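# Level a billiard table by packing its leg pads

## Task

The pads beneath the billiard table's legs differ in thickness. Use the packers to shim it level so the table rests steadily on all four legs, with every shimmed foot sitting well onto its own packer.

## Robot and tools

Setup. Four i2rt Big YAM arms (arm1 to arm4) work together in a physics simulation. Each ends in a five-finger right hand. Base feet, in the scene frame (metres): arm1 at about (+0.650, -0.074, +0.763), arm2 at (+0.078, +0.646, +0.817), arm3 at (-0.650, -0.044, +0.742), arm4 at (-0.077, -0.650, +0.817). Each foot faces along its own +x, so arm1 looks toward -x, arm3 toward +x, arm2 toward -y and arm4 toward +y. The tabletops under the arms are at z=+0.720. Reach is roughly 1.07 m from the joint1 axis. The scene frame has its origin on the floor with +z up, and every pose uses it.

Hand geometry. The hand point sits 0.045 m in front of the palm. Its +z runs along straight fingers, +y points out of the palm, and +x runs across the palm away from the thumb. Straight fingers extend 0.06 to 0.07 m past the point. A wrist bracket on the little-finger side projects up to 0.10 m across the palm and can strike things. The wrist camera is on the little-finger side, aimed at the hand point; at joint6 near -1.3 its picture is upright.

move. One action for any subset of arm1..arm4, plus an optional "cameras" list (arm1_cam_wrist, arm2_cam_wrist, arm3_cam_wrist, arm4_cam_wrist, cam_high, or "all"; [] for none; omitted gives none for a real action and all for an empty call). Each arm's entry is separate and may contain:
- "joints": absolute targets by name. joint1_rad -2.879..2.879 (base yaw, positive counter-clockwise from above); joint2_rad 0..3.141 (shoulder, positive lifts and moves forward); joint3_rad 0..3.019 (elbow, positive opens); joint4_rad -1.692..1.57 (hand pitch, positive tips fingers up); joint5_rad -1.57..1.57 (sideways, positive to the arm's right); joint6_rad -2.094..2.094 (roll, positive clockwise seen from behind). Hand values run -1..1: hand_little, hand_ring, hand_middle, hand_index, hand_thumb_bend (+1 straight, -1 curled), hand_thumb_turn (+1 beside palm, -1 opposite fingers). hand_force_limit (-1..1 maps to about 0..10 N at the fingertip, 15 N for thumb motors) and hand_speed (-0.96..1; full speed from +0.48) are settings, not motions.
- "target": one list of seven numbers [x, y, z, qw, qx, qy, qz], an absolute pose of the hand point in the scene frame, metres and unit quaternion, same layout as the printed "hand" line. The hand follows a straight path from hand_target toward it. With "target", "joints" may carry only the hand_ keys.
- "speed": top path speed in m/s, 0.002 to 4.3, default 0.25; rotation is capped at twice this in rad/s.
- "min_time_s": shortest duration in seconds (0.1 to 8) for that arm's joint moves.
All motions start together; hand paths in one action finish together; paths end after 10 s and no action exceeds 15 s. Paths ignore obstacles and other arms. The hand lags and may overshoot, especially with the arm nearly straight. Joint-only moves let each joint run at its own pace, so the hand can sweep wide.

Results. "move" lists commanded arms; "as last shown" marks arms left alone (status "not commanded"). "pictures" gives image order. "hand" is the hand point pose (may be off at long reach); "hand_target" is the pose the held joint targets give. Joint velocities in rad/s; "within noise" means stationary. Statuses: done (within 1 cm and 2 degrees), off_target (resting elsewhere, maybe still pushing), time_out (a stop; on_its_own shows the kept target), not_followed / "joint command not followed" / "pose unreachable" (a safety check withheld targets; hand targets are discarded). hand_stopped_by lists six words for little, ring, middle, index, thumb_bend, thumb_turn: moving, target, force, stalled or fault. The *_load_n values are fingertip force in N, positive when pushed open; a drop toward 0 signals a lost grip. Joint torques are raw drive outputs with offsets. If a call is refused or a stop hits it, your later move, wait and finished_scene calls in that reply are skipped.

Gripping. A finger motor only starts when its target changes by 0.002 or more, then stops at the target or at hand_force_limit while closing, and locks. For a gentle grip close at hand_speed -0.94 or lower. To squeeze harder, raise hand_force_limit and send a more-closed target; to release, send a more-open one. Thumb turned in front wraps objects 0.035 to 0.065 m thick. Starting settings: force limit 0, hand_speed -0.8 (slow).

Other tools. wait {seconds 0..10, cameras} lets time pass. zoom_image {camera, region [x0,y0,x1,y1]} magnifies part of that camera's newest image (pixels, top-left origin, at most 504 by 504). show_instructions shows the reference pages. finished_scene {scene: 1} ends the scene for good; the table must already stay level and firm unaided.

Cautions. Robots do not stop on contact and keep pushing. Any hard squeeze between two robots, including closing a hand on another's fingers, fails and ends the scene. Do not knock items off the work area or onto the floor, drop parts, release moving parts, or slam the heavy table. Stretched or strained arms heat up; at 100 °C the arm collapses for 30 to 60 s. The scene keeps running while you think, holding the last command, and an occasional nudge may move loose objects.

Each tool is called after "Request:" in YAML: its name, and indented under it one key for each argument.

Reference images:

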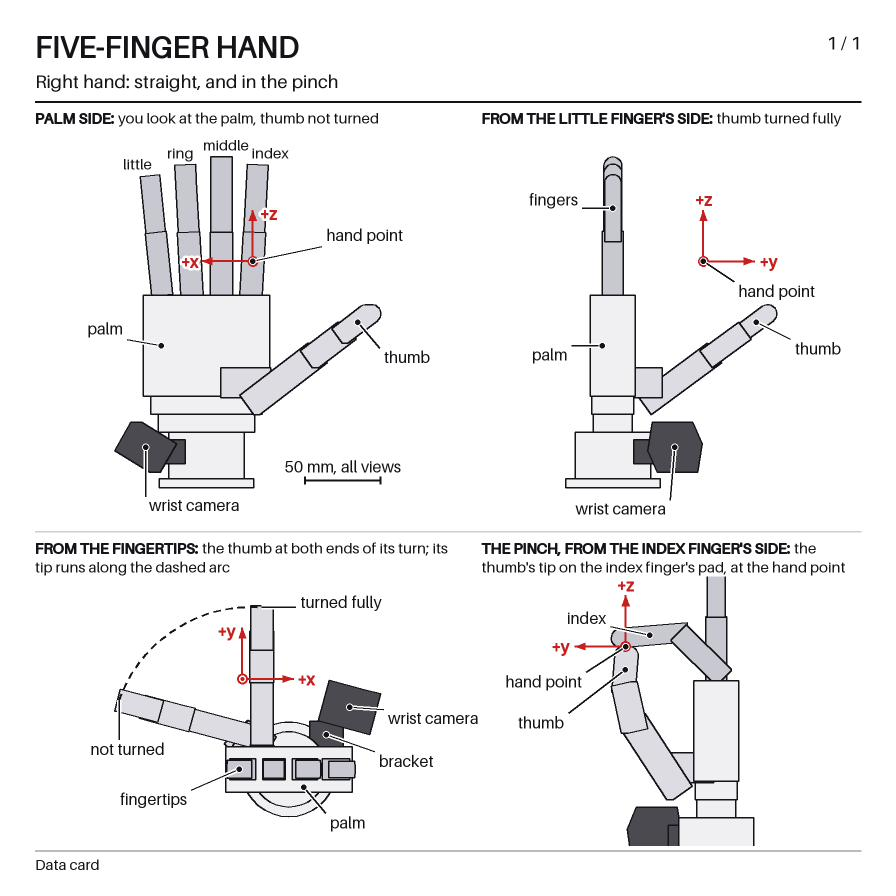

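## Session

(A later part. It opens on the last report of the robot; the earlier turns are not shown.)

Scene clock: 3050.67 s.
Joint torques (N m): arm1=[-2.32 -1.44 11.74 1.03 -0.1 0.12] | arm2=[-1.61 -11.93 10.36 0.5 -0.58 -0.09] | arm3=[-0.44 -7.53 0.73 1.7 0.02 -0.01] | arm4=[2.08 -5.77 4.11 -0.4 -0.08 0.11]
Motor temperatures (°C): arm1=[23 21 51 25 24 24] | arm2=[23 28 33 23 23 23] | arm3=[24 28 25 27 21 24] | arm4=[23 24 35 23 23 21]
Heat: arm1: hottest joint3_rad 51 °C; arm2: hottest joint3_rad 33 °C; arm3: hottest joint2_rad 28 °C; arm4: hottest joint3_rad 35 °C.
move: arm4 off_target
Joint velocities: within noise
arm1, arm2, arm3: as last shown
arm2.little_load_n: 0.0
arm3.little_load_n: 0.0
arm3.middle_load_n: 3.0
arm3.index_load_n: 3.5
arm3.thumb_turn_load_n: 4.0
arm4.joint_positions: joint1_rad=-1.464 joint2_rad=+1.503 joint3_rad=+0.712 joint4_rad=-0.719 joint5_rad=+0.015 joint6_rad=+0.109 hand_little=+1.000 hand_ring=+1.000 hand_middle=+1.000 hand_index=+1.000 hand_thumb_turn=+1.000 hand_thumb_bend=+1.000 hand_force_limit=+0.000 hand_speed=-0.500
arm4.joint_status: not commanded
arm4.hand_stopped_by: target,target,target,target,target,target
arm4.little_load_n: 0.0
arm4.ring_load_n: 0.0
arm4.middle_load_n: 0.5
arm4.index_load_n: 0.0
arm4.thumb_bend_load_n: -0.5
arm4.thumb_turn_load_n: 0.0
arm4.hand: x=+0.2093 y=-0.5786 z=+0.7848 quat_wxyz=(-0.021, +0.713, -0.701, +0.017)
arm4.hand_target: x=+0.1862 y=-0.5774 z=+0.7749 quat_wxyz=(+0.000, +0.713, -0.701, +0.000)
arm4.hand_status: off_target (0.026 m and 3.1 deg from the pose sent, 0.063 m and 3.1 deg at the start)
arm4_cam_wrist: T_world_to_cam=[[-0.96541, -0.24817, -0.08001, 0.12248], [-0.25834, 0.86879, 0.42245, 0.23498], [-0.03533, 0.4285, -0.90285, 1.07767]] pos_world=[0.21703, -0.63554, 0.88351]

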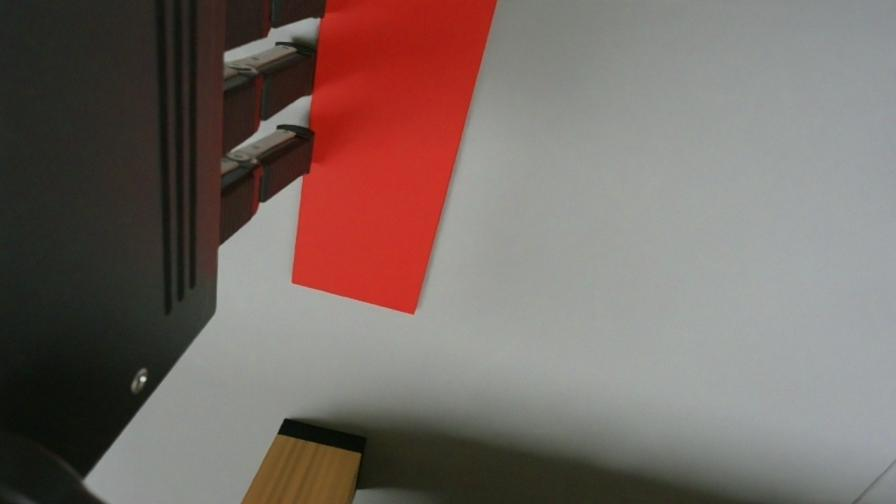

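Request:
move:
  arm4: {"target": [0.235, -0.579, 0.776, 0, -0.7133, 0.7009, 0], "speed": 0.08}

Request:
move:
  arm4: {"target": [0.245, -0.60, 0.99, 0, -0.7133, 0.7009, 0], "speed": 0.15}
  cameras: ["arm4_cam_wrist"]

Scene clock: 3078.03 s.
Joint torques (N m): arm1=[-2.32 -1.44 11.74 1.05 -0.1 0.11] | arm2=[-1.61 -11.93 10.36 0.5 -0.58 -0.09] | arm3=[-0.38 -7.53 0.73 1.69 0.02 -0.01] | arm4=[0.15 -3.25 9.06 1.06 -0.16 -0.1]
Motor temperatures (°C): arm1=[23 21 51 25 24 24] | arm2=[23 28 33 23 23 23] | arm3=[24 28 25 27 21 24] | arm4=[23 23 34 23 23 21]
Heat: arm1: hottest joint3_rad 51 °C; arm2: hottest joint3_rad 33 °C; arm3: hottest joint2_rad 28 °C; arm4: hottest joint3_rad 34 °C.
move: arm4 off_target
Joint velocities: within noise
arm1, arm2, arm3: as last shown
arm2.ring_load_n: 0.5
arm4.joint_positions: joint1_rad=-1.465 joint2_rad=+1.563 joint3_rad=+0.786 joint4_rad=-0.785 joint5_rad=+0.017 joint6_rad=+0.108 hand_little=+1.000 hand_ring=+1.000 hand_middle=+0.999 hand_index=+1.000 hand_thumb_turn=+1.000 hand_thumb_bend=+1.000 hand_force_limit=+0.000 hand_speed=-0.500
arm4.joint_status: not commanded
arm4.hand_stopped_by: target,target,target,target,target,target
arm4.little_load_n: 0.0
arm4.ring_load_n: 0.0
arm4.middle_load_n: -8.5
arm4.index_load_n: 0.0
arm4.thumb_bend_load_n: 0.0
arm4.thumb_turn_load_n: 0.0
arm4.hand: x=+0.2213 y=-0.5779 z=+0.7876 quat_wxyz=(+0.001, +0.713, -0.701, +0.001)
arm4.hand_target: x=+0.2343 y=-0.5792 z=+0.7766 quat_wxyz=(+0.000, +0.713, -0.701, +0.000)
arm4.hand_status: off_target (0.018 m and 0.1 deg from the pose sent, 0.027 m and 3.1 deg at the start)
pictures: none

Scene clock: 3080.23 s.
Joint torques (N m): arm1=[-2.37 -1.44 11.75 1.03 -0.1 0.12] | arm2=[-1.61 -11.99 10.36 0.5 -0.58 -0.09] | arm3=[-0.32 -7.53 0.72 1.7 0.02 -0.01] | arm4=[0.09 -6.83 12.81 -0.68 -0.14 -0.14]
Motor temperatures (°C): arm1=[23 21 51 25 24 24] | arm2=[23 28 33 23 23 23] | arm3=[24 28 25 27 21 24] | arm4=[23 23 34 23 23 21]
Heat: arm1: hottest joint3_rad 51 °C; arm2: hottest joint3_rad 33 °C; arm3: hottest joint2_rad 28 °C; arm4: hottest joint3_rad 34 °C.
move: arm4 off_target
Joint velocities: within noise
arm1, arm2, arm3: as last shown
arm2.ring_load_n: 0.0
arm3.middle_load_n: 2.5
arm3.thumb_turn_load_n: 3.5
arm4.joint_positions: joint1_rad=-1.514 joint2_rad=+1.342 joint3_rad=+1.116 joint4_rad=-1.367 joint5_rad=+0.016 joint6_rad=+0.063 hand_little=+1.000 hand_ring=+1.000 hand_middle=+1.000 hand_index=+1.000 hand_thumb_turn=+1.000 hand_thumb_bend=+1.000 hand_force_limit=+0.000 hand_speed=-0.500
arm4.joint_status: not commanded
arm4.hand_stopped_by: target,target,target,target,target,target
arm4.little_load_n: 0.0
arm4.ring_load_n: 0.0
arm4.middle_load_n: 0.0
arm4.index_load_n: 0.0
arm4.thumb_bend_load_n: 0.0
arm4.thumb_turn_load_n: 0.0
arm4.hand: x=+0.2318 y=-0.5970 z=+0.9762 quat_wxyz=(+0.013, +0.712, -0.702, -0.010)
arm4.hand_target: x=+0.2445 y=-0.6001 z=+0.9898 quat_wxyz=(+0.000, +0.713, -0.701, +0.000)
arm4.hand_status: off_target (0.019 m and 1.8 deg from the pose sent, 0.205 m and 0.1 deg at the start)
arm4_cam_wrist: T_world_to_cam=[[-0.96922, -0.24616, 0.00477, 0.07426], [-0.21985, 0.87403, 0.43328, 0.15951], [-0.11083, 0.4189, -0.90125, 1.26936]] pos_world=[0.24773, -0.65286, 1.07454]

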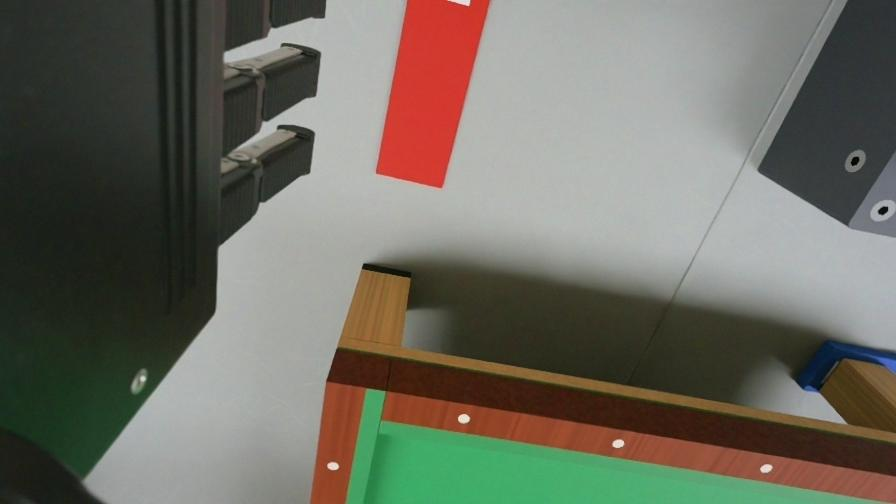

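Request:
move:
  arm4: {"target": [0.268, -0.665, 0.95, 0, -0.007, 1.0, 0], "speed": 0.2}
  cameras: ["arm4_cam_wrist", "cam_high"]

Scene clock: 3101.57 s.
Joint torques (N m): arm1=[-2.37 -1.44 11.77 1.03 -0.1 0.12] | arm2=[-1.61 -11.99 10.36 0.5 -0.58 -0.09] | arm3=[-0.32 -7.53 0.73 1.68 0.02 -0.01] | arm4=[0.21 -5.48 8.01 0.35 -0.11 0.11]
Motor temperatures (°C): arm1=[23 21 51 25 24 23] | arm2=[23 28 33 23 23 23] | arm3=[24 28 25 27 21 24] | arm4=[23 23 37 23 23 21]
Heat: arm1: hottest joint3_rad 51 °C; arm2: hottest joint3_rad 33 °C; arm3: hottest joint2_rad 28 °C; arm4: hottest joint3_rad 37 °C.
move: arm4 done
Joint velocities: within noise
arm1, arm2, arm3: as last shown
arm2.little_load_n: -0.5
arm2.index_load_n: 0.5
arm3.middle_load_n: 3.0
arm4.joint_positions: joint1_rad=-1.807 joint2_rad=+1.215 joint3_rad=+0.948 joint4_rad=-1.295 joint5_rad=+0.011 joint6_rad=+1.319 hand_little=+1.000 hand_ring=+1.000 hand_middle=+1.000 hand_index=+1.000 hand_thumb_turn=+1.000 hand_thumb_bend=+1.000 hand_force_limit=+0.000 hand_speed=-0.500
arm4.joint_status: not commanded
arm4.hand_stopped_by: target,target,target,target,target,target
arm4.little_load_n: 0.0
arm4.ring_load_n: 0.0
arm4.middle_load_n: 0.0
arm4.index_load_n: 0.0
arm4.thumb_bend_load_n: 0.0
arm4.thumb_turn_load_n: 0.5
arm4.hand: x=+0.2696 y=-0.6623 z=+0.9531 quat_wxyz=(+0.002, +0.018, -1.000, +0.000)
arm4.hand_target: x=+0.2681 y=-0.6650 z=+0.9500 quat_wxyz=(+0.000, +0.007, -1.000, +0.000)
arm4.hand_status: done (0.004 m and 1.3 deg from the pose sent, 0.081 m and 90.0 deg at the start)
arm4_cam_wrist: T_world_to_cam=[[-0.26739, 0.96326, -0.02503, 0.73506], [0.8684, 0.25215, 0.42697, -0.46428], [0.41759, 0.09243, -0.90392, 0.92386]] pos_world=[0.21393, -0.67639, 1.05173]

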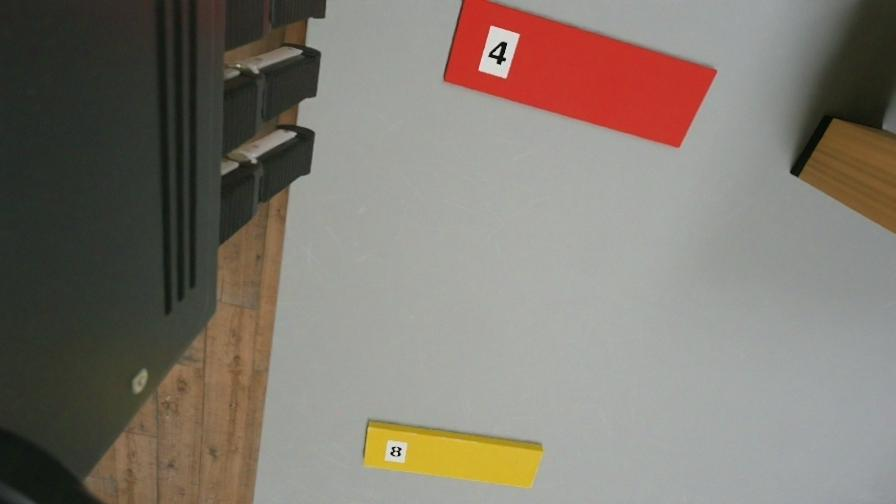

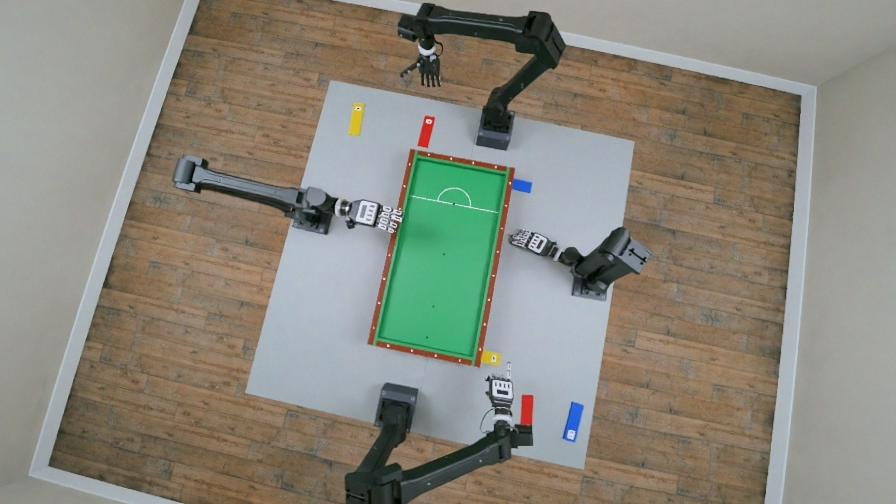

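Request:
move:
  arm4: {"target": [0.271, -0.660, 0.800, 0, -0.007, 1.0, 0], "speed": 0.12}
  cameras: ["arm4_cam_wrist"]

Scene clock: 3113.60 s.
Joint torques (N m): arm1=[-2.32 -1.44 11.75 1.02 -0.1 0.11] | arm2=[-1.67 -11.99 10.36 0.5 -0.58 -0.09] | arm3=[-0.32 -7.53 0.72 1.7 0.02 -0.01] | arm4=[1.32 -4.89 6.41 0.39 -0.1 0.13]
Motor temperatures (°C): arm1=[23 21 51 25 24 23] | arm2=[23 28 33 23 23 23] | arm3=[24 28 25 27 21 24] | arm4=[23 22 37 23 23 21]
Heat: arm1: hottest joint3_rad 51 °C; arm2: hottest joint3_rad 33 °C; arm3: hottest joint2_rad 28 °C; arm4: hottest joint3_rad 37 °C.
move: arm4 done
Joint velocities: within noise
arm1, arm3: as last shown
arm1.ring_load_n: -0.5
arm1.index_load_n: 3.5
arm2.joint_positions: joint1_rad=-1.317 joint2_rad=+1.457 joint3_rad=+0.941 joint4_rad=-0.796 joint5_rad=-0.915 joint6_rad=-1.169 hand_little=+1.000 hand_ring=-0.300 hand_middle=-0.350 hand_index=-0.300 hand_thumb_turn=-1.000 hand_thumb_bend=+1.000 hand_force_limit=+0.000 hand_speed=-0.900
arm2.joint_status: not commanded
arm2.hand_stopped_by: target,target,target,target,target,target
arm2.little_load_n: 0.0
arm2.ring_load_n: 0.0
arm2.middle_load_n: 0.0
arm2.index_load_n: 0.0
arm2.thumb_bend_load_n: 0.0
arm2.thumb_turn_load_n: 0.0
arm2.hand: x=-0.2590 y=+0.4189 z=+0.9083 quat_wxyz=(-0.038, +0.000, -0.892, +0.450)
arm2.hand_target: x=-0.2790 y=+0.4202 z=+0.9302 quat_wxyz=(-0.007, +0.013, -0.889, +0.458)
arm2.hand_status: not commanded
arm3.index_load_n: 3.0
arm4.joint_positions: joint1_rad=-1.807 joint2_rad=+1.430 joint3_rad=+0.709 joint4_rad=-0.824 joint5_rad=+0.011 joint6_rad=+1.331 hand_little=+1.000 hand_ring=+1.000 hand_middle=+1.000 hand_index=+1.000 hand_thumb_turn=+1.000 hand_thumb_bend=+1.000 hand_force_limit=+0.000 hand_speed=-0.500
arm4.joint_status: not commanded
arm4.hand_stopped_by: target,target,target,target,target,target
arm4.little_load_n: 0.0
arm4.ring_load_n: 0.0
arm4.middle_load_n: 0.0
arm4.index_load_n: 0.0
arm4.thumb_bend_load_n: 0.0
arm4.thumb_turn_load_n: 0.0
arm4.hand: x=+0.2741 y=-0.6618 z=+0.8076 quat_wxyz=(-0.006, +0.012, -1.000, +0.002)
arm4.hand_target: x=+0.2708 y=-0.6600 z=+0.8002 quat_wxyz=(+0.000, +0.007, -1.000, +0.000)
arm4.hand_status: done (0.008 m and 0.9 deg from the pose sent, 0.153 m and 1.3 deg at the start)
arm4_cam_wrist: T_world_to_cam=[[-0.25494, 0.9664, -0.03275, 0.73711], [0.86434, 0.24294, 0.44034, -0.42198], [0.4335, 0.08396, -0.89723, 0.77503]] pos_world=[0.21667, -0.6749, 0.90534]

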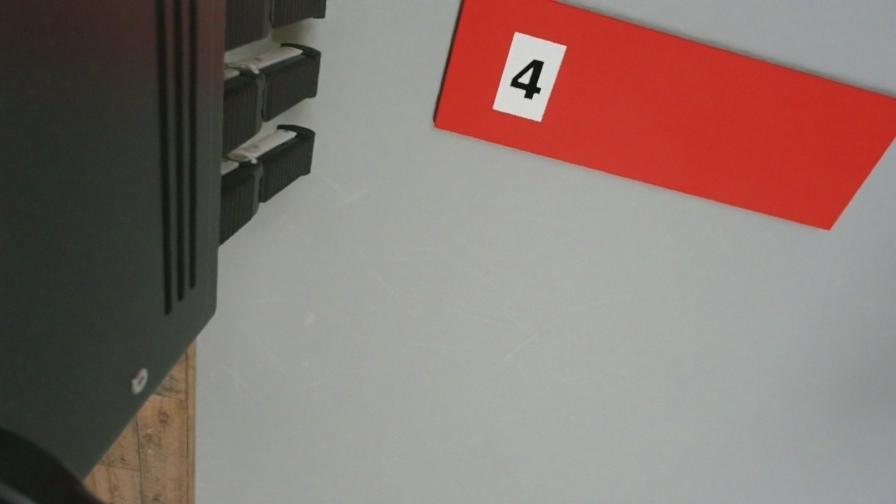

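Request:
move:
  arm4: {"target": [0.269, -0.655, 0.776, 0, -0.007, 1.0, 0], "speed": 0.08}
  arm1: {"target": [0.40, -0.05, 1.00, 0.5092, -0.5909, -0.4742, 0.4086], "speed": 0.2}
  cameras: ["arm4_cam_wrist"]

Scene clock: 3125.30 s.
Joint torques (N m): arm1=[-2.32 4.78 9.48 1.06 -0.09 0.02] | arm2=[-1.67 -11.93 10.36 0.5 -0.58 -0.09] | arm3=[-0.38 -7.59 0.73 1.68 0.02 0] | arm4=[2.08 -4.25 5.45 1.03 -0.11 0.13]
Motor temperatures (°C): arm1=[23 21 51 25 24 23] | arm2=[23 28 33 23 23 23] | arm3=[24 28 25 27 21 24] | arm4=[23 22 36 23 23 21]
Heat: arm1: hottest joint3_rad 51 °C; arm2: hottest joint3_rad 33 °C; arm3: hottest joint2_rad 28 °C; arm4: hottest joint3_rad 36 °C.
move: arm1 off_target; arm4 off_target
Joint velocities: within noise
arm1.joint_positions: joint1_rad=-0.139 joint2_rad=+0.025 joint3_rad=+0.372 joint4_rad=-0.550 joint5_rad=+0.064 joint6_rad=-0.005 hand_little=+0.350 hand_ring=+0.350 hand_middle=+0.621 hand_index=+0.481 hand_thumb_turn=-1.000 hand_thumb_bend=-0.939 hand_force_limit=+0.000 hand_speed=-0.800
arm1.joint_status: not commanded
arm1.hand_stopped_by: target,target,target,target,force,target
arm1.little_load_n: 0.0
arm1.ring_load_n: 0.0
arm1.middle_load_n: 3.0
arm1.index_load_n: 3.0
arm1.thumb_bend_load_n: 10.5
arm1.thumb_turn_load_n: 5.0
arm1.hand: x=+0.3953 y=-0.0521 z=+0.9886 quat_wxyz=(-0.493, +0.600, +0.490, -0.397)
arm1.hand_target: x=+0.3982 y=-0.0499 z=+1.0004 quat_wxyz=(-0.500, +0.598, +0.482, -0.400)
arm1.hand_status: off_target (0.013 m and 3.1 deg from the pose sent, 0.183 m and 17.3 deg at the start; a joint's target at an end of its range on 30 of 65 steps)
arm2: as last shown
arm3.joint_positions: joint1_rad=-0.418 joint2_rad=+1.828 joint3_rad=+0.044 joint4_rad=+1.545 joint5_rad=-0.073 joint6_rad=-0.013 hand_little=+0.350 hand_ring=+0.350 hand_middle=+0.621 hand_index=+0.481 hand_thumb_turn=-1.000 hand_thumb_bend=-0.941 hand_force_limit=+0.000 hand_speed=-0.800
arm3.joint_status: not commanded
arm3.hand_stopped_by: target,target,target,target,force,target
arm3.little_load_n: 0.0
arm3.ring_load_n: 0.0
arm3.middle_load_n: 2.5
arm3.index_load_n: 3.5
arm3.thumb_bend_load_n: 9.0
arm3.thumb_turn_load_n: 4.0
arm3.hand: x=-0.3123 y=-0.1316 z=+0.7259 quat_wxyz=(-0.367, +0.465, -0.635, +0.497)
arm3.hand_target: x=-0.3115 y=-0.1315 z=+0.7245 quat_wxyz=(-0.366, +0.465, -0.635, +0.496)
arm3.hand_status: not commanded
arm4.joint_positions: joint1_rad=-1.803 joint2_rad=+1.471 joint3_rad=+0.683 joint4_rad=-0.755 joint5_rad=+0.012 joint6_rad=+1.343 hand_little=+1.000 hand_ring=+1.000 hand_middle=+1.000 hand_index=+1.000 hand_thumb_turn=+1.000 hand_thumb_bend=+1.000 hand_force_limit=+0.000 hand_speed=-0.500
arm4.joint_status: not commanded
arm4.hand_stopped_by: target,target,target,target,target,target
arm4.little_load_n: 0.0
arm4.ring_load_n: 0.0
arm4.middle_load_n: 0.0
arm4.index_load_n: 0.0
arm4.thumb_bend_load_n: 0.0
arm4.thumb_turn_load_n: 0.0
arm4.hand: x=+0.2738 y=-0.6603 z=+0.7884 quat_wxyz=(-0.008, +0.008, -1.000, +0.002)
arm4.hand_target: x=+0.2685 y=-0.6551 z=+0.7767 quat_wxyz=(+0.000, +0.007, -1.000, +0.000)
arm4.hand_status: off_target (0.014 m and 0.9 deg from the pose sent, 0.033 m and 0.9 deg at the start)
arm4_cam_wrist: T_world_to_cam=[[-0.24709, 0.96839, -0.03415, 0.73519], [0.86512, 0.23634, 0.44239, -0.4199], [0.43648, 0.07977, -0.89617, 0.75339]] pos_world=[0.21608, -0.67281, 0.88604]

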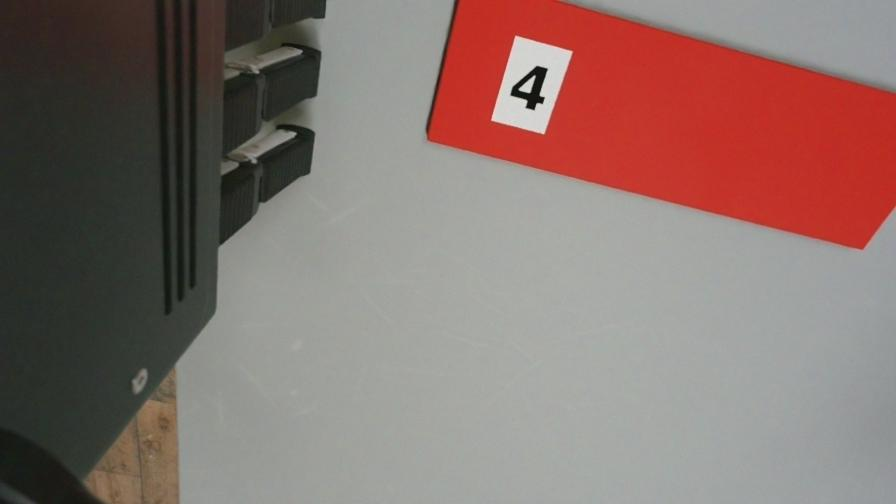

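Request:
move:
  arm1: {"joints": {"joint1_rad": -0.95}, "min_time_s": 3}

Request:
move:
  arm1: {"joints": {"joint2_rad": 1.80, "joint3_rad": 0.08, "joint4_rad": 1.53}, "min_time_s": 6}
  cameras: ["arm1_cam_wrist", "cam_high"]

Scene clock: 3159.70 s.
Joint torques (N m): arm1=[-2.37 4.78 9.52 1.05 -0.07 0.02] | arm2=[-1.61 -11.93 10.36 0.5 -0.58 -0.09] | arm3=[-0.38 -7.59 0.75 1.68 0.02 -0.01] | arm4=[2.08 -4.25 5.45 1.02 -0.11 0.13]
Motor temperatures (°C): arm1=[23 21 52 25 23 23] | arm2=[23 28 33 23 23 23] | arm3=[24 28 25 26 21 24] | arm4=[23 22 35 23 23 21]
Heat: arm1: hottest joint3_rad 52 °C; arm2: hottest joint3_rad 33 °C; arm3: hottest joint2_rad 28 °C; arm4: hottest joint3_rad 35 °C.
move: arm1 done
Joint velocities: within noise
arm1.joint_positions: joint1_rad=-0.938 joint2_rad=+0.025 joint3_rad=+0.372 joint4_rad=-0.550 joint5_rad=+0.063 joint6_rad=-0.005 hand_little=+0.350 hand_ring=+0.350 hand_middle=+0.621 hand_index=+0.481 hand_thumb_turn=-1.000 hand_thumb_bend=-0.939 hand_force_limit=+0.000 hand_speed=-0.800
arm1.joint_status: all done
arm1.hand_stopped_by: target,target,target,target,force,target
arm1.little_load_n: 0.0
arm1.ring_load_n: 0.0
arm1.middle_load_n: 3.0
arm1.index_load_n: 3.0
arm1.thumb_bend_load_n: 10.5
arm1.thumb_turn_load_n: 5.0
arm1.hand: x=+0.4866 y=+0.1253 z=+0.9860 quat_wxyz=(-0.605, +0.746, +0.220, -0.173)
arm1.hand_target: x=+0.4901 y=+0.1249 z=+0.9979 quat_wxyz=(-0.613, +0.741, +0.214, -0.173)
arm1.hand_status: not commanded
arm2, arm3, arm4: as last shown
arm3.thumb_bend_load_n: 9.5
arm3.thumb_turn_load_n: 3.5
arm4.thumb_bend_load_n: -0.5
pictures: none

Scene clock: 3166.27 s.
Joint torques (N m): arm1=[-2.26 -4.84 0.21 2.14 -0.07 0.02] | arm2=[-1.61 -11.99 10.36 0.51 -0.58 -0.09] | arm3=[-0.38 -7.41 0.73 1.72 0.02 -0.01] | arm4=[2.08 -4.25 5.45 1.03 -0.11 0.13]
Motor temperatures (°C): arm1=[23 21 51 25 23 23] | arm2=[23 28 33 23 23 23] | arm3=[24 28 25 26 21 24] | arm4=[23 22 34 23 23 21]
Heat: arm1: hottest joint3_rad 51 °C; arm2: hottest joint3_rad 33 °C; arm3: hottest joint2_rad 28 °C; arm4: hottest joint3_rad 34 °C.
move: arm1 done
Joint velocities: within noise
arm1.joint_positions: joint1_rad=-0.938 joint2_rad=+1.784 joint3_rad=+0.087 joint4_rad=+1.511 joint5_rad=+0.063 joint6_rad=-0.005 hand_little=+0.350 hand_ring=+0.350 hand_middle=+0.621 hand_index=+0.481 hand_thumb_turn=-1.000 hand_thumb_bend=-0.939 hand_force_limit=+0.000 hand_speed=-0.800
arm1.joint_status: all done
arm1.hand_stopped_by: target,target,target,target,force,target
arm1.little_load_n: 0.0
arm1.ring_load_n: 0.0
arm1.middle_load_n: 3.0
arm1.index_load_n: 3.0
arm1.thumb_bend_load_n: 10.5
arm1.thumb_turn_load_n: 5.0
arm1.hand: x=+0.4163 y=+0.2180 z=+0.7590 quat_wxyz=(-0.611, +0.741, +0.218, -0.175)
arm1.hand_target: x=+0.4213 y=+0.2177 z=+0.7569 quat_wxyz=(-0.610, +0.743, +0.214, -0.172)
arm1.hand_status: not commanded
arm2, arm3, arm4: as last shown
arm2.thumb_turn_load_n: 0.5
arm3.middle_load_n: 3.0
arm3.index_load_n: 3.0
arm4.thumb_bend_load_n: 0.0
arm1_cam_wrist: T_world_to_cam=[[0.29887, -0.01173, -0.95422, 0.60421], [-0.41791, -0.90055, -0.11982, 0.4632], [-0.85792, 0.43459, -0.27405, 0.58618]] pos_world=[0.51589, 0.16948, 0.7927]

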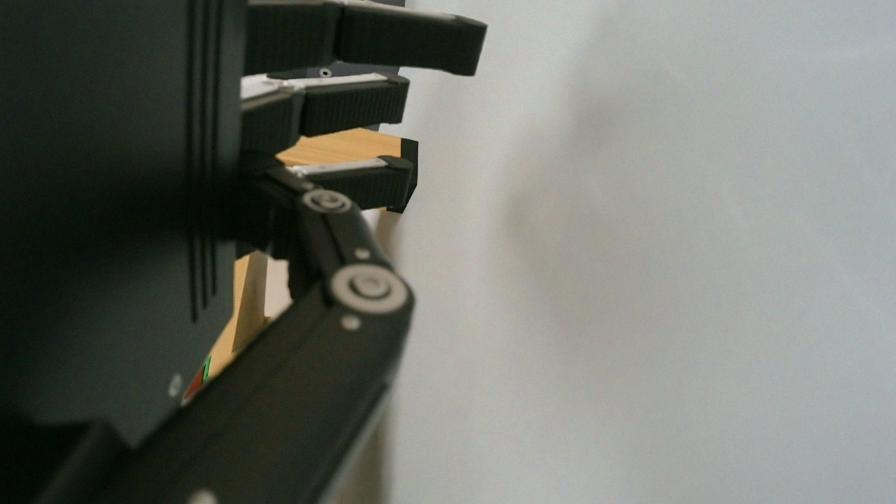

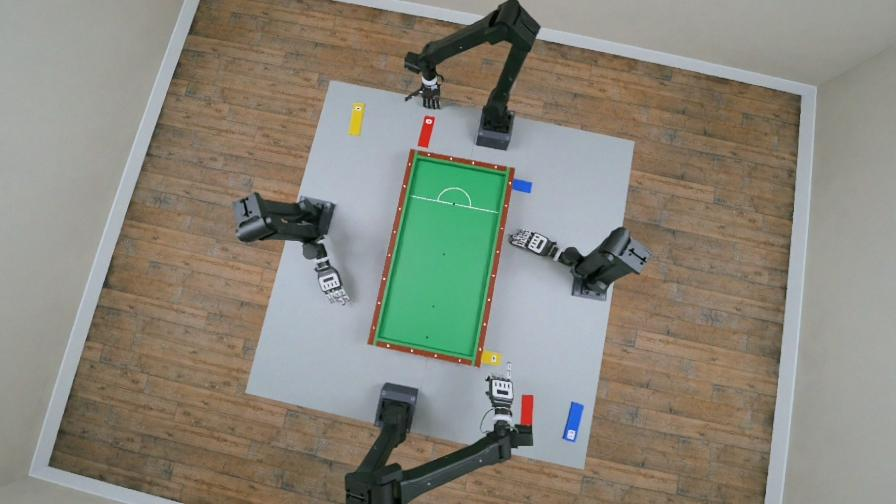

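Request:
move:
  arm1: {"target": [0.36, 0.15, 0.735, 0.5092, -0.5909, -0.4742, 0.4086], "speed": 0.1}
  cameras: ["arm1_cam_wrist", "cam_high"]

Scene clock: 3184.17 s.
Joint torques (N m): arm1=[-2.08 -6.65 0.95 0.87 -0.25 -0.09] | arm2=[-1.67 -11.93 10.35 0.5 -0.58 -0.09] | arm3=[-0.38 -7.53 0.75 1.69 0.02 -0.01] | arm4=[2.02 -4.25 5.45 1.03 -0.11 0.13]
Motor temperatures (°C): arm1=[23 21 48 25 23 23] | arm2=[23 28 34 23 23 23] | arm3=[24 27 25 26 21 24] | arm4=[23 22 34 23 23 21]
Heat: arm1: hottest joint3_rad 48 °C; arm2: hottest joint3_rad 34 °C; arm3: hottest joint2_rad 27 °C; arm4: hottest joint3_rad 34 °C.
move: arm1 done
Joint velocities: within noise
arm1.joint_positions: joint1_rad=-1.097 joint2_rad=+1.935 joint3_rad=+0.217 joint4_rad=+1.500 joint5_rad=-0.875 joint6_rad=-0.185 hand_little=+0.350 hand_ring=+0.350 hand_middle=+0.621 hand_index=+0.481 hand_thumb_turn=-1.000 hand_thumb_bend=-0.939 hand_force_limit=+0.000 hand_speed=-0.800
arm1.joint_status: not commanded
arm1.hand_stopped_by: target,target,target,target,force,target
arm1.little_load_n: 0.0
arm1.ring_load_n: 0.0
arm1.middle_load_n: 3.0
arm1.index_load_n: 3.0
arm1.thumb_bend_load_n: 10.5
arm1.thumb_turn_load_n: 5.5
arm1.hand: x=+0.3579 y=+0.1465 z=+0.7412 quat_wxyz=(-0.512, +0.586, +0.474, -0.412)
arm1.hand_target: x=+0.3600 y=+0.1498 z=+0.7351 quat_wxyz=(-0.509, +0.591, +0.474, -0.409)
arm1.hand_status: done (0.007 m and 0.7 deg from the pose sent, 0.091 m and 45.1 deg at the start; a joint's target at an end of its range on 48 of 138 steps)
arm2, arm3, arm4: as last shown
arm2.thumb_turn_load_n: 0.0
arm3.index_load_n: 3.5
arm3.thumb_turn_load_n: 4.0
arm4.thumb_bend_load_n: -0.5
arm1_cam_wrist: T_world_to_cam=[[0.16529, 0.21254, -0.96307, 0.62535], [0.33964, -0.92904, -0.14674, 0.12523], [-0.92592, -0.30284, -0.22575, 0.6589]] pos_world=[0.46419, 0.18298, 0.76938]

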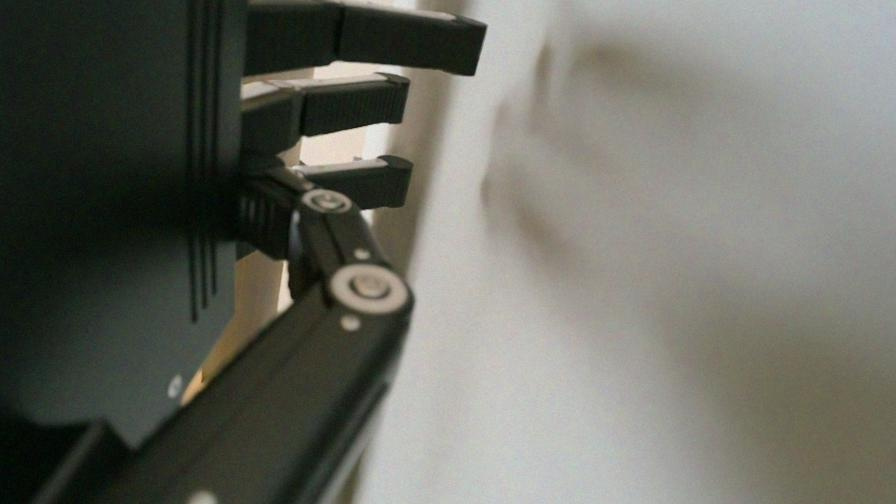

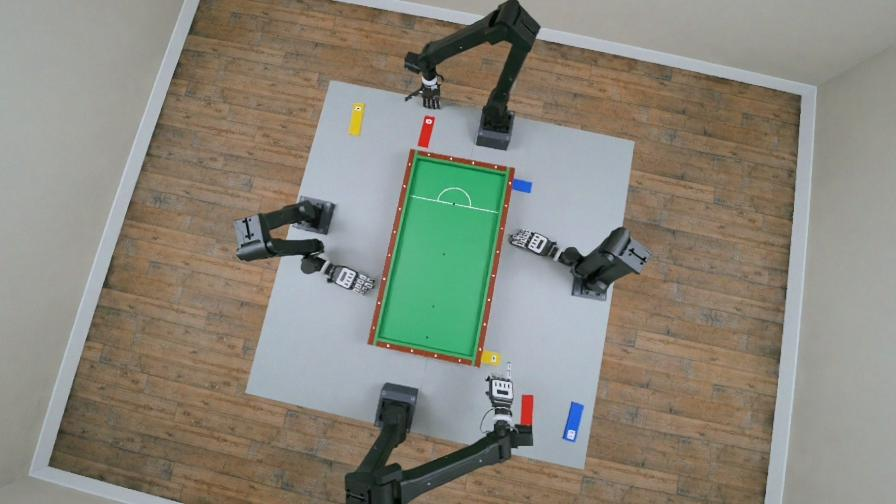

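Request:
move:
  arm1: {"target": [0.30, 0.07, 0.720, 0.5092, -0.5909, -0.4742, 0.4086], "speed": 0.06}
  cameras: ["arm1_cam_wrist"]

Scene clock: 3192.20 s.
Joint torques (N m): arm1=[-0.03 -6.77 -0.44 2.06 0.03 0.12] | arm2=[-1.67 -11.93 10.36 0.5 -0.58 -0.09] | arm3=[-0.38 -7.47 0.73 1.69 0.03 -0.01] | arm4=[2.02 -4.25 5.45 1.02 -0.11 0.13]
Motor temperatures (°C): arm1=[23 21 47 25 24 23] | arm2=[23 28 34 23 23 23] | arm3=[24 27 24 26 21 24] | arm4=[23 22 34 23 23 21]
Heat: arm1: hottest joint3_rad 47 °C; arm2: hottest joint3_rad 34 °C; arm3: hottest joint2_rad 27 °C; arm4: hottest joint3_rad 34 °C.
move: arm1 off_target
Joint velocities: within noise
arm1.joint_positions: joint1_rad=-0.688 joint2_rad=+1.992 joint3_rad=+0.190 joint4_rad=+1.570 joint5_rad=-0.468 joint6_rad=-0.130 hand_little=+0.350 hand_ring=+0.350 hand_middle=+0.621 hand_index=+0.481 hand_thumb_turn=-1.000 hand_thumb_bend=-0.939 hand_force_limit=+0.000 hand_speed=-0.800
arm1.joint_status: not commanded
arm1.hand_stopped_by: target,target,target,target,force,target
arm1.little_load_n: 0.0
arm1.ring_load_n: 0.0
arm1.middle_load_n: 3.0
arm1.index_load_n: 3.0
arm1.thumb_bend_load_n: 10.5
arm1.thumb_turn_load_n: 5.0
arm1.hand: x=+0.2987 y=+0.0771 z=+0.7234 quat_wxyz=(-0.493, +0.600, +0.491, -0.394)
arm1.hand_target: x=+0.2998 y=+0.0705 z=+0.7207 quat_wxyz=(-0.487, +0.603, +0.491, -0.398)
arm1.hand_status: off_target (0.008 m and 3.3 deg from the pose sent, 0.098 m and 0.7 deg at the start; a joint's target at an end of its range on 59 of 74 steps)
arm2, arm3, arm4: as last shown
arm3.thumb_turn_load_n: 3.5
arm4.thumb_bend_load_n: 0.0
arm1_cam_wrist: T_world_to_cam=[[0.22821, 0.20772, -0.9512, 0.60579], [0.35218, -0.92843, -0.11826, 0.05388], [-0.90768, -0.308, -0.28503, 0.61685]] pos_world=[0.40268, 0.11418, 0.75842]

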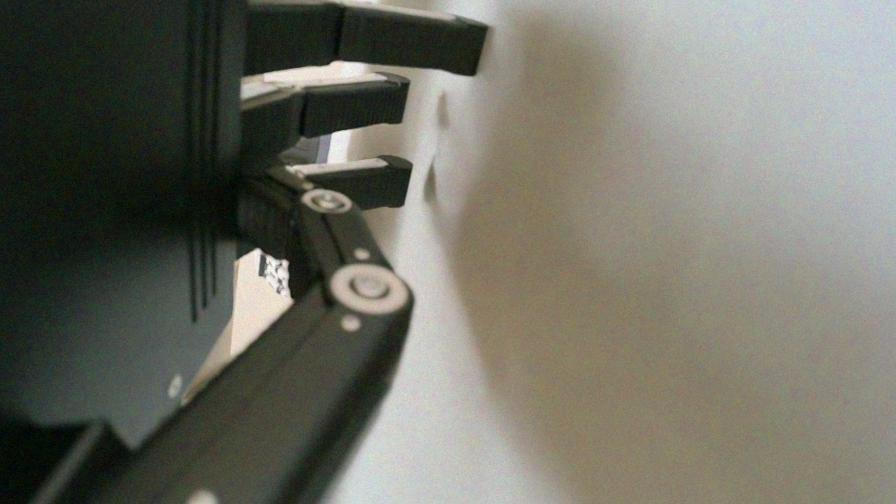

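Request:
move:
  arm1: {"target": [0.225, 0.01, 0.720, 0.5092, -0.5909, -0.4742, 0.4086], "speed": 0.05}
  cameras: ["arm1_cam_wrist"]

Scene clock: 3198.80 s.
Joint torques (N m): arm1=[-0.09 -7.65 0.96 2.06 0.1 0.12] | arm2=[-1.67 -11.93 10.35 0.5 -0.58 -0.09] | arm3=[-0.38 -7.47 0.73 1.7 0.03 -0.01] | arm4=[2.02 -4.25 5.44 1.03 -0.11 0.13]
Motor temperatures (°C): arm1=[23 21 46 25 24 23] | arm2=[23 28 34 23 23 23] | arm3=[24 27 24 26 21 24] | arm4=[23 22 34 23 23 21]
Heat: arm1: hottest joint3_rad 46 °C; arm2: hottest joint3_rad 34 °C; arm3: hottest joint2_rad 27 °C; arm4: hottest joint3_rad 34 °C.
move: arm1 done
Joint velocities: within noise
arm1.joint_positions: joint1_rad=-0.305 joint2_rad=+2.021 joint3_rad=+0.269 joint4_rad=+1.571 joint5_rad=-0.082 joint6_rad=-0.039 hand_little=+0.350 hand_ring=+0.350 hand_middle=+0.621 hand_index=+0.481 hand_thumb_turn=-1.000 hand_thumb_bend=-0.939 hand_force_limit=+0.000 hand_speed=-0.800
arm1.joint_status: not commanded
arm1.hand_stopped_by: target,target,target,target,force,target
arm1.little_load_n: 0.0
arm1.ring_load_n: 0.0
arm1.middle_load_n: 3.0
arm1.index_load_n: 3.0
arm1.thumb_bend_load_n: 10.5
arm1.thumb_turn_load_n: 5.0
arm1.hand: x=+0.2282 y=+0.0142 z=+0.7224 quat_wxyz=(-0.504, +0.597, +0.482, -0.397)
arm1.hand_target: x=+0.2248 y=+0.0101 z=+0.7205 quat_wxyz=(-0.502, +0.596, +0.480, -0.403)
arm1.hand_status: done (0.006 m and 1.8 deg from the pose sent, 0.100 m and 3.3 deg at the start; a joint's target at an end of its range on 81 of 82 steps)
arm2, arm3, arm4: as last shown
arm3.middle_load_n: 2.5
arm3.thumb_bend_load_n: 9.0
arm1_cam_wrist: T_world_to_cam=[[0.20685, 0.20967, -0.95564, 0.64205], [0.33647, -0.93243, -0.13175, 0.03364], [-0.9187, -0.29429, -0.26342, 0.51993]] pos_world=[0.33353, 0.04976, 0.75496]

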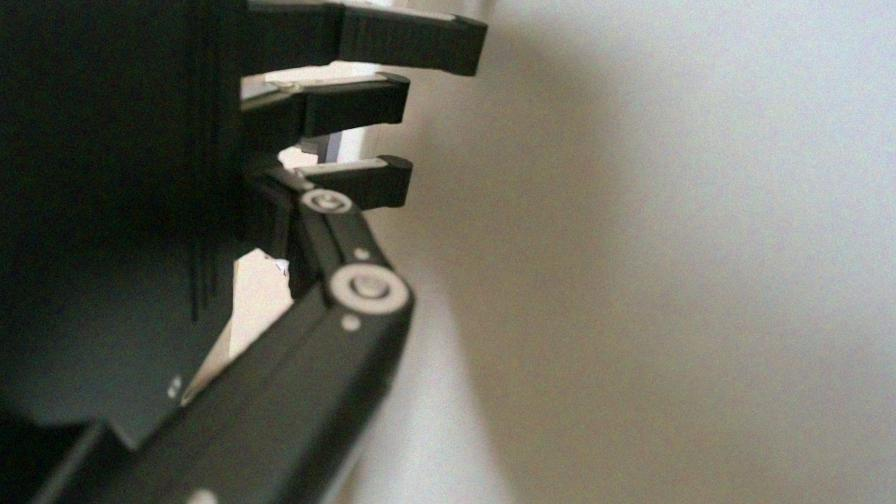

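Request:
move:
  arm1: {"target": [0.158, -0.030, 0.721, 0.5092, -0.5909, -0.4742, 0.4086], "speed": 0.05}
  cameras: ["arm1_cam_wrist", "cam_high"]

Scene clock: 3203.53 s.
Joint torques (N m): arm1=[-0.09 -9.35 2.29 1.05 0.13 0.11] | arm2=[-1.67 -11.93 10.36 0.51 -0.58 -0.09] | arm3=[-0.44 -7.53 0.75 1.66 0.02 0] | arm4=[2.02 -4.25 5.45 1.03 -0.11 0.13]
Motor temperatures (°C): arm1=[23 21 45 25 24 23] | arm2=[23 28 34 23 23 23] | arm3=[24 27 24 26 21 24] | arm4=[23 22 34 23 23 21]
Heat: arm1: hottest joint3_rad 45 °C; arm2: hottest joint3_rad 34 °C; arm3: hottest joint2_rad 27 °C; arm4: hottest joint3_rad 34 °C.
move: arm1 done
Joint velocities: within noise
arm1.joint_positions: joint1_rad=-0.116 joint2_rad=+2.021 joint3_rad=+0.408 joint4_rad=+1.476 joint5_rad=+0.106 joint6_rad=-0.007 hand_little=+0.350 hand_ring=+0.350 hand_middle=+0.621 hand_index=+0.481 hand_thumb_turn=-1.000 hand_thumb_bend=-0.939 hand_force_limit=+0.000 hand_speed=-0.800
arm1.joint_status: not commanded
arm1.hand_stopped_by: target,target,target,target,force,target
arm1.little_load_n: 0.0
arm1.ring_load_n: 0.0
arm1.middle_load_n: 3.0
arm1.index_load_n: 3.0
arm1.thumb_bend_load_n: 10.5
arm1.thumb_turn_load_n: 5.0
arm1.hand: x=+0.1612 y=-0.0247 z=+0.7286 quat_wxyz=(-0.517, +0.587, +0.472, -0.408)
arm1.hand_target: x=+0.1583 y=-0.0300 z=+0.7212 quat_wxyz=(-0.509, +0.591, +0.474, -0.409)
arm1.hand_status: done (0.010 m and 1.1 deg from the pose sent, 0.083 m and 1.8 deg at the start)
arm2, arm3, arm4: as last shown
arm2.little_load_n: -0.5
arm3.thumb_bend_load_n: 9.5
arm4.ring_load_n: 0.5
arm4.thumb_bend_load_n: -0.5
arm1_cam_wrist: T_world_to_cam=[[0.16576, 0.21712, -0.96197, 0.68134], [0.3284, -0.93194, -0.15376, 0.03792], [-0.92988, -0.29042, -0.22578, 0.42303]] pos_world=[0.26798, 0.01027, 0.75677]

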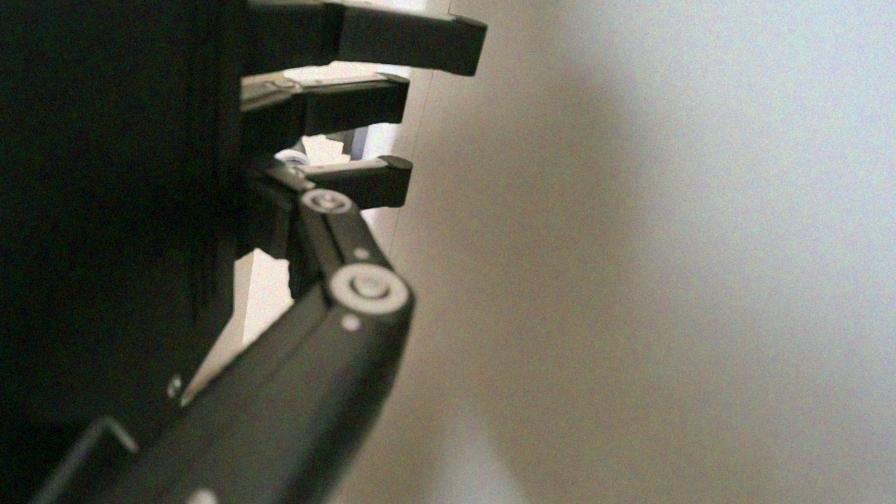

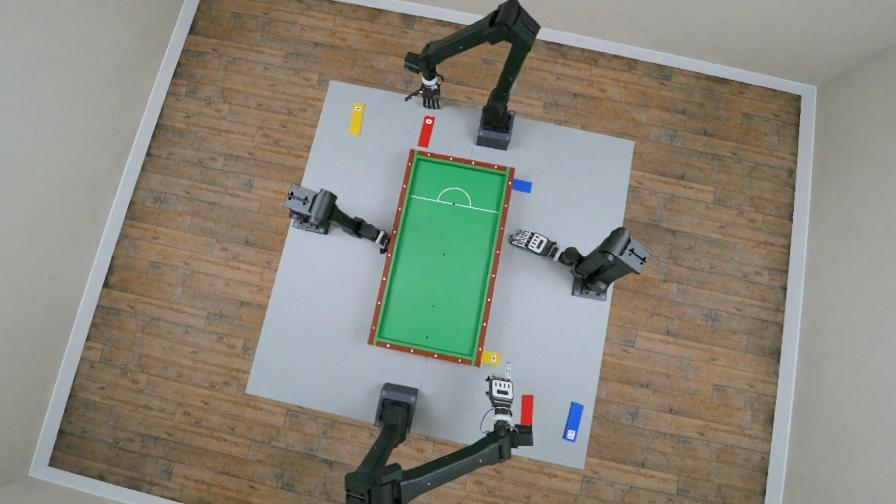

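Request:
move:
  arm1: {"joints": {"joint2_rad": 1.90, "joint3_rad": 0.44, "joint4_rad": 1.52}, "min_time_s": 3}

Request:
move:
  arm1: {"joints": {"joint2_rad": 1.83, "joint3_rad": 0.47, "joint4_rad": 1.56}, "min_time_s": 3}

Scene clock: 3217.07 s.
Joint torques (N m): arm1=[-0.15 -19.78 3.41 3.12 0.12 -0.16] | arm2=[-1.61 -11.93 10.37 0.49 -0.58 -0.09] | arm3=[-0.38 -7.53 0.75 1.68 0.03 -0.01] | arm4=[2.02 -4.25 5.45 1.02 -0.11 0.13]
Motor temperatures (°C): arm1=[23 22 44 25 24 23] | arm2=[23 28 34 23 23 23] | arm3=[24 27 24 26 21 24] | arm4=[23 22 34 23 23 21]
Heat: arm1: hottest joint3_rad 44 °C; arm2: hottest joint3_rad 34 °C; arm3: hottest joint2_rad 27 °C; arm4: hottest joint3_rad 34 °C.
move: arm1 done
Joint velocities: within noise
arm1.joint_positions: joint1_rad=-0.115 joint2_rad=+2.005 joint3_rad=+0.413 joint4_rad=+1.476 joint5_rad=+0.106 joint6_rad=+0.024 hand_little=+0.350 hand_ring=+0.350 hand_middle=+0.621 hand_index=+0.481 hand_thumb_turn=-1.000 hand_thumb_bend=-0.939 hand_force_limit=+0.000 hand_speed=-0.800
arm1.joint_status: all done
arm1.hand_stopped_by: target,target,target,target,force,target
arm1.little_load_n: 0.0
arm1.ring_load_n: 0.0
arm1.middle_load_n: 3.0
arm1.index_load_n: 3.0
arm1.thumb_bend_load_n: 10.5
arm1.thumb_turn_load_n: 5.0
arm1.hand: x=+0.1555 y=-0.0260 z=+0.7389 quat_wxyz=(-0.516, +0.589, +0.457, -0.422)
arm1.hand_target: x=+0.1281 y=-0.0256 z=+0.8090 quat_wxyz=(-0.563, +0.539, +0.422, -0.462)
arm1.hand_status: not commanded
arm2.joint_positions: joint1_rad=-1.317 joint2_rad=+1.457 joint3_rad=+0.941 joint4_rad=-0.796 joint5_rad=-0.915 joint6_rad=-1.169 hand_little=+1.000 hand_ring=-0.300 hand_middle=-0.350 hand_index=-0.300 hand_thumb_turn=-1.000 hand_thumb_bend=+1.000 hand_force_limit=+0.000 hand_speed=-0.900
arm2.joint_status: not commanded
arm2.hand_stopped_by: target,target,target,target,target,target
arm2.little_load_n: 0.0
arm2.ring_load_n: 0.0
arm2.middle_load_n: 0.0
arm2.index_load_n: 0.0
arm2.thumb_bend_load_n: 0.0
arm2.thumb_turn_load_n: 0.0
arm2.hand: x=-0.2590 y=+0.4189 z=+0.9083 quat_wxyz=(-0.038, +0.000, -0.892, +0.450)
arm2.hand_target: x=-0.2790 y=+0.4202 z=+0.9302 quat_wxyz=(-0.007, +0.013, -0.889, +0.458)
arm2.hand_status: not commanded
arm3, arm4: as last shown
arm4.little_load_n: 0.5
arm4.ring_load_n: 0.0
arm4.thumb_bend_load_n: 0.0
pictures: none

Scene clock: 3222.87 s.
Joint torques (N m): arm1=[-0.09 -25.23 5.6 4.75 0.12 -0.18] | arm2=[-1.67 -11.99 10.36 0.5 -0.58 -0.09] | arm3=[-0.26 -7.47 0.73 1.7 0.02 -0.01] | arm4=[2.08 -4.25 5.45 1.02 -0.11 0.13]
Motor temperatures (°C): arm1=[23 23 44 25 23 23] | arm2=[23 28 34 23 23 23] | arm3=[24 27 24 26 21 24] | arm4=[23 22 34 23 23 21]
Heat: arm1: hottest joint3_rad 44 °C; arm2: hottest joint3_rad 34 °C; arm3: hottest joint2_rad 27 °C; arm4: hottest joint3_rad 34 °C.
move: arm1 time_out
Joint velocities: within noise
arm1.joint_positions: joint1_rad=-0.115 joint2_rad=+1.999 joint3_rad=+0.413 joint4_rad=+1.474 joint5_rad=+0.106 joint6_rad=+0.026 hand_little=+0.350 hand_ring=+0.350 hand_middle=+0.621 hand_index=+0.481 hand_thumb_turn=-1.000 hand_thumb_bend=-0.939 hand_force_limit=+0.000 hand_speed=-0.800
arm1.joint_status: joint2_rad time_out (moved -0.005 of -0.175); joint4_rad time_out (moved -0.002 of +0.084); the others done
arm1.hand_stopped_by: target,target,target,target,force,target
arm1.little_load_n: 0.0
arm1.ring_load_n: 0.0
arm1.middle_load_n: 3.0
arm1.index_load_n: 3.0
arm1.thumb_bend_load_n: 10.5
arm1.thumb_turn_load_n: 5.5
arm1.on_its_own: joint2_rad reads +1.999 and still pushes toward +1.830 since a time_out; joint4_rad reads +1.474 and still pushes toward +1.560 since a time_out
arm1.hand: x=+0.1548 y=-0.0260 z=+0.7409 quat_wxyz=(-0.517, +0.588, +0.456, -0.423)
arm1.hand_target: x=+0.1115 y=-0.0231 z=+0.8658 quat_wxyz=(-0.596, +0.502, +0.385, -0.495)
arm1.hand_status: not commanded
arm2: as last shown
arm2.little_load_n: -0.5
arm2.index_load_n: 0.5
arm3.joint_positions: joint1_rad=-0.418 joint2_rad=+1.828 joint3_rad=+0.044 joint4_rad=+1.545 joint5_rad=-0.073 joint6_rad=-0.013 hand_little=+0.350 hand_ring=+0.350 hand_middle=+0.621 hand_index=+0.481 hand_thumb_turn=-1.000 hand_thumb_bend=-0.941 hand_force_limit=+0.000 hand_speed=-0.800
arm3.joint_status: not commanded
arm3.hand_stopped_by: target,target,target,target,force,target
arm3.little_load_n: 0.0
arm3.ring_load_n: 0.0
arm3.middle_load_n: 2.5
arm3.index_load_n: 3.5
arm3.thumb_bend_load_n: 9.5
arm3.thumb_turn_load_n: 4.0
arm3.hand: x=-0.3123 y=-0.1316 z=+0.7259 quat_wxyz=(-0.367, +0.465, -0.635, +0.497)
arm3.hand_target: x=-0.3115 y=-0.1315 z=+0.7245 quat_wxyz=(-0.366, +0.465, -0.635, +0.496)
arm3.hand_status: not commanded
arm4.joint_positions: joint1_rad=-1.803 joint2_rad=+1.471 joint3_rad=+0.683 joint4_rad=-0.755 joint5_rad=+0.012 joint6_rad=+1.343 hand_little=+1.000 hand_ring=+1.000 hand_middle=+1.000 hand_index=+1.000 hand_thumb_turn=+1.000 hand_thumb_bend=+1.000 hand_force_limit=+0.000 hand_speed=-0.500
arm4.joint_status: not commanded
arm4.hand_stopped_by: target,target,target,target,target,target
arm4.little_load_n: 0.0
arm4.ring_load_n: 0.0
arm4.middle_load_n: 0.0
arm4.index_load_n: 0.0
arm4.thumb_bend_load_n: 0.0
arm4.thumb_turn_load_n: 0.0
arm4.hand: x=+0.2738 y=-0.6603 z=+0.7884 quat_wxyz=(-0.008, +0.008, -1.000, +0.002)
arm4.hand_target: x=+0.2685 y=-0.6551 z=+0.7767 quat_wxyz=(+0.000, +0.007, -1.000, +0.000)
arm4.hand_status: not commanded
pictures: none

Request:
move:
  arm1: {"joints": {"joint2_rad": 1.78, "joint3_rad": 0.50, "joint4_rad": 1.57}, "min_time_s": 3}

Scene clock: 3232.47 s.
Joint torques (N m): arm1=[-0.15 -25.7 7.84 5.14 0.12 -0.17] | arm2=[-1.67 -11.93 10.36 0.5 -0.58 -0.09] | arm3=[-0.32 -7.47 0.75 1.69 0.02 -0.01] | arm4=[2.08 -4.25 5.45 1.02 -0.11 0.13]
Motor temperatures (°C): arm1=[23 25 44 26 23 23] | arm2=[23 28 34 23 23 23] | arm3=[24 27 24 26 21 24] | arm4=[23 22 33 23 23 21]
Heat: arm1: hottest joint3_rad 44 °C; arm2: hottest joint3_rad 34 °C; arm3: hottest joint2_rad 27 °C; arm4: hottest joint3_rad 33 °C.
move: arm1 time_out
Joint velocities: within noise
arm1.joint_positions: joint1_rad=-0.115 joint2_rad=+1.956 joint3_rad=+0.417 joint4_rad=+1.474 joint5_rad=+0.106 joint6_rad=+0.025 hand_little=+0.350 hand_ring=+0.350 hand_middle=+0.621 hand_index=+0.481 hand_thumb_turn=-1.000 hand_thumb_bend=-0.939 hand_force_limit=+0.000 hand_speed=-0.800
arm1.joint_status: joint2_rad time_out (moved -0.043 of -0.219); joint4_rad time_out (moved +0.000 of +0.096); the others done
arm1.hand_stopped_by: target,target,target,target,force,target
arm1.little_load_n: 0.0
arm1.ring_load_n: 0.0
arm1.middle_load_n: 3.0
arm1.index_load_n: 3.0
arm1.thumb_bend_load_n: 10.5
arm1.thumb_turn_load_n: 5.5
arm1.on_its_own: joint2_rad reads +1.956 and still pushes toward +1.780 since a time_out; joint4_rad reads +1.474 and still pushes toward +1.570 since a time_out
arm1.hand: x=+0.1471 y=-0.0247 z=+0.7625 quat_wxyz=(-0.529, +0.577, +0.445, -0.435)
arm1.hand_target: x=+0.1004 y=-0.0214 z=+0.9061 quat_wxyz=(-0.615, +0.477, +0.360, -0.514)
arm1.hand_status: not commanded
arm2, arm3, arm4: as last shown
arm2.little_load_n: 0.0
arm3.middle_load_n: 3.0
arm3.thumb_turn_load_n: 3.5
arm4.index_load_n: 0.5
pictures: none

Request:
move:
  arm4: {"target": [0.266, -0.595, 0.774, 0, -0.007, 1.0, 0], "speed": 0.07}
  cameras: ["arm4_cam_wrist"]

Scene clock: 3238.70 s.
Joint torques (N m): arm1=[-0.15 -25.76 7.84 5.14 0.12 -0.17] | arm2=[-1.67 -11.93 10.37 0.5 -0.58 -0.09] | arm3=[-0.44 -7.41 0.75 1.7 0.02 -0.01] | arm4=[3.25 -4.6 4.45 0.49 -1.17 0.12]
Motor temperatures (°C): arm1=[23 27 45 27 23 23] | arm2=[23 28 34 23 23 23] | arm3=[24 27 24 26 21 24] | arm4=[23 22 33 23 23 21]
Heat: arm1: hottest joint3_rad 45 °C; arm2: hottest joint3_rad 34 °C; arm3: hottest joint2_rad 27 °C; arm4: hottest joint3_rad 33 °C.
move: arm4 off_target
Joint velocities: within noise
arm1, arm2, arm3: as last shown
arm1.thumb_bend_load_n: 11.0
arm1.thumb_turn_load_n: 5.0
arm1.on_its_own: joint2_rad reads +1.956 and still pushes toward +1.780 since a time_out; joint4_rad reads +1.474 and still pushes toward +1.570 since a time_out
arm2.middle_load_n: 0.5
arm2.index_load_n: 0.0
arm4.joint_positions: joint1_rad=-1.630 joint2_rad=+1.461 joint3_rad=+0.669 joint4_rad=-0.734 joint5_rad=+0.039 joint6_rad=+1.531 hand_little=+1.000 hand_ring=+1.000 hand_middle=+1.000 hand_index=+1.000 hand_thumb_turn=+1.000 hand_thumb_bend=+1.000 hand_force_limit=+0.000 hand_speed=-0.500
arm4.joint_status: not commanded
arm4.hand_stopped_by: target,target,target,target,target,target
arm4.little_load_n: 0.0
arm4.ring_load_n: 0.0
arm4.middle_load_n: 0.5
arm4.index_load_n: 0.0
arm4.thumb_bend_load_n: 0.0
arm4.thumb_turn_load_n: 0.0
arm4.hand: x=+0.2814 y=-0.6099 z=+0.7872 quat_wxyz=(-0.016, +0.000, -1.000, +0.014)
arm4.hand_target: x=+0.2655 y=-0.5961 z=+0.7750 quat_wxyz=(+0.000, +0.007, -1.000, +0.000)
arm4.hand_status: off_target (0.025 m and 2.6 deg from the pose sent, 0.067 m and 0.9 deg at the start)
arm4_cam_wrist: T_world_to_cam=[[-0.23022, 0.97124, -0.06073, 0.70611], [0.86104, 0.23238, 0.45235, -0.44693], [0.45345, 0.05184, -0.88977, 0.71815]] pos_world=[0.22173, -0.61918, 0.88404]

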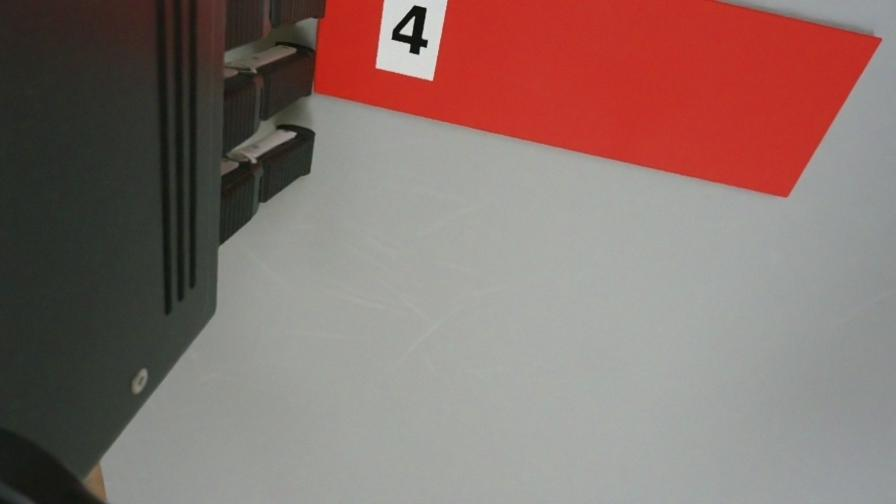

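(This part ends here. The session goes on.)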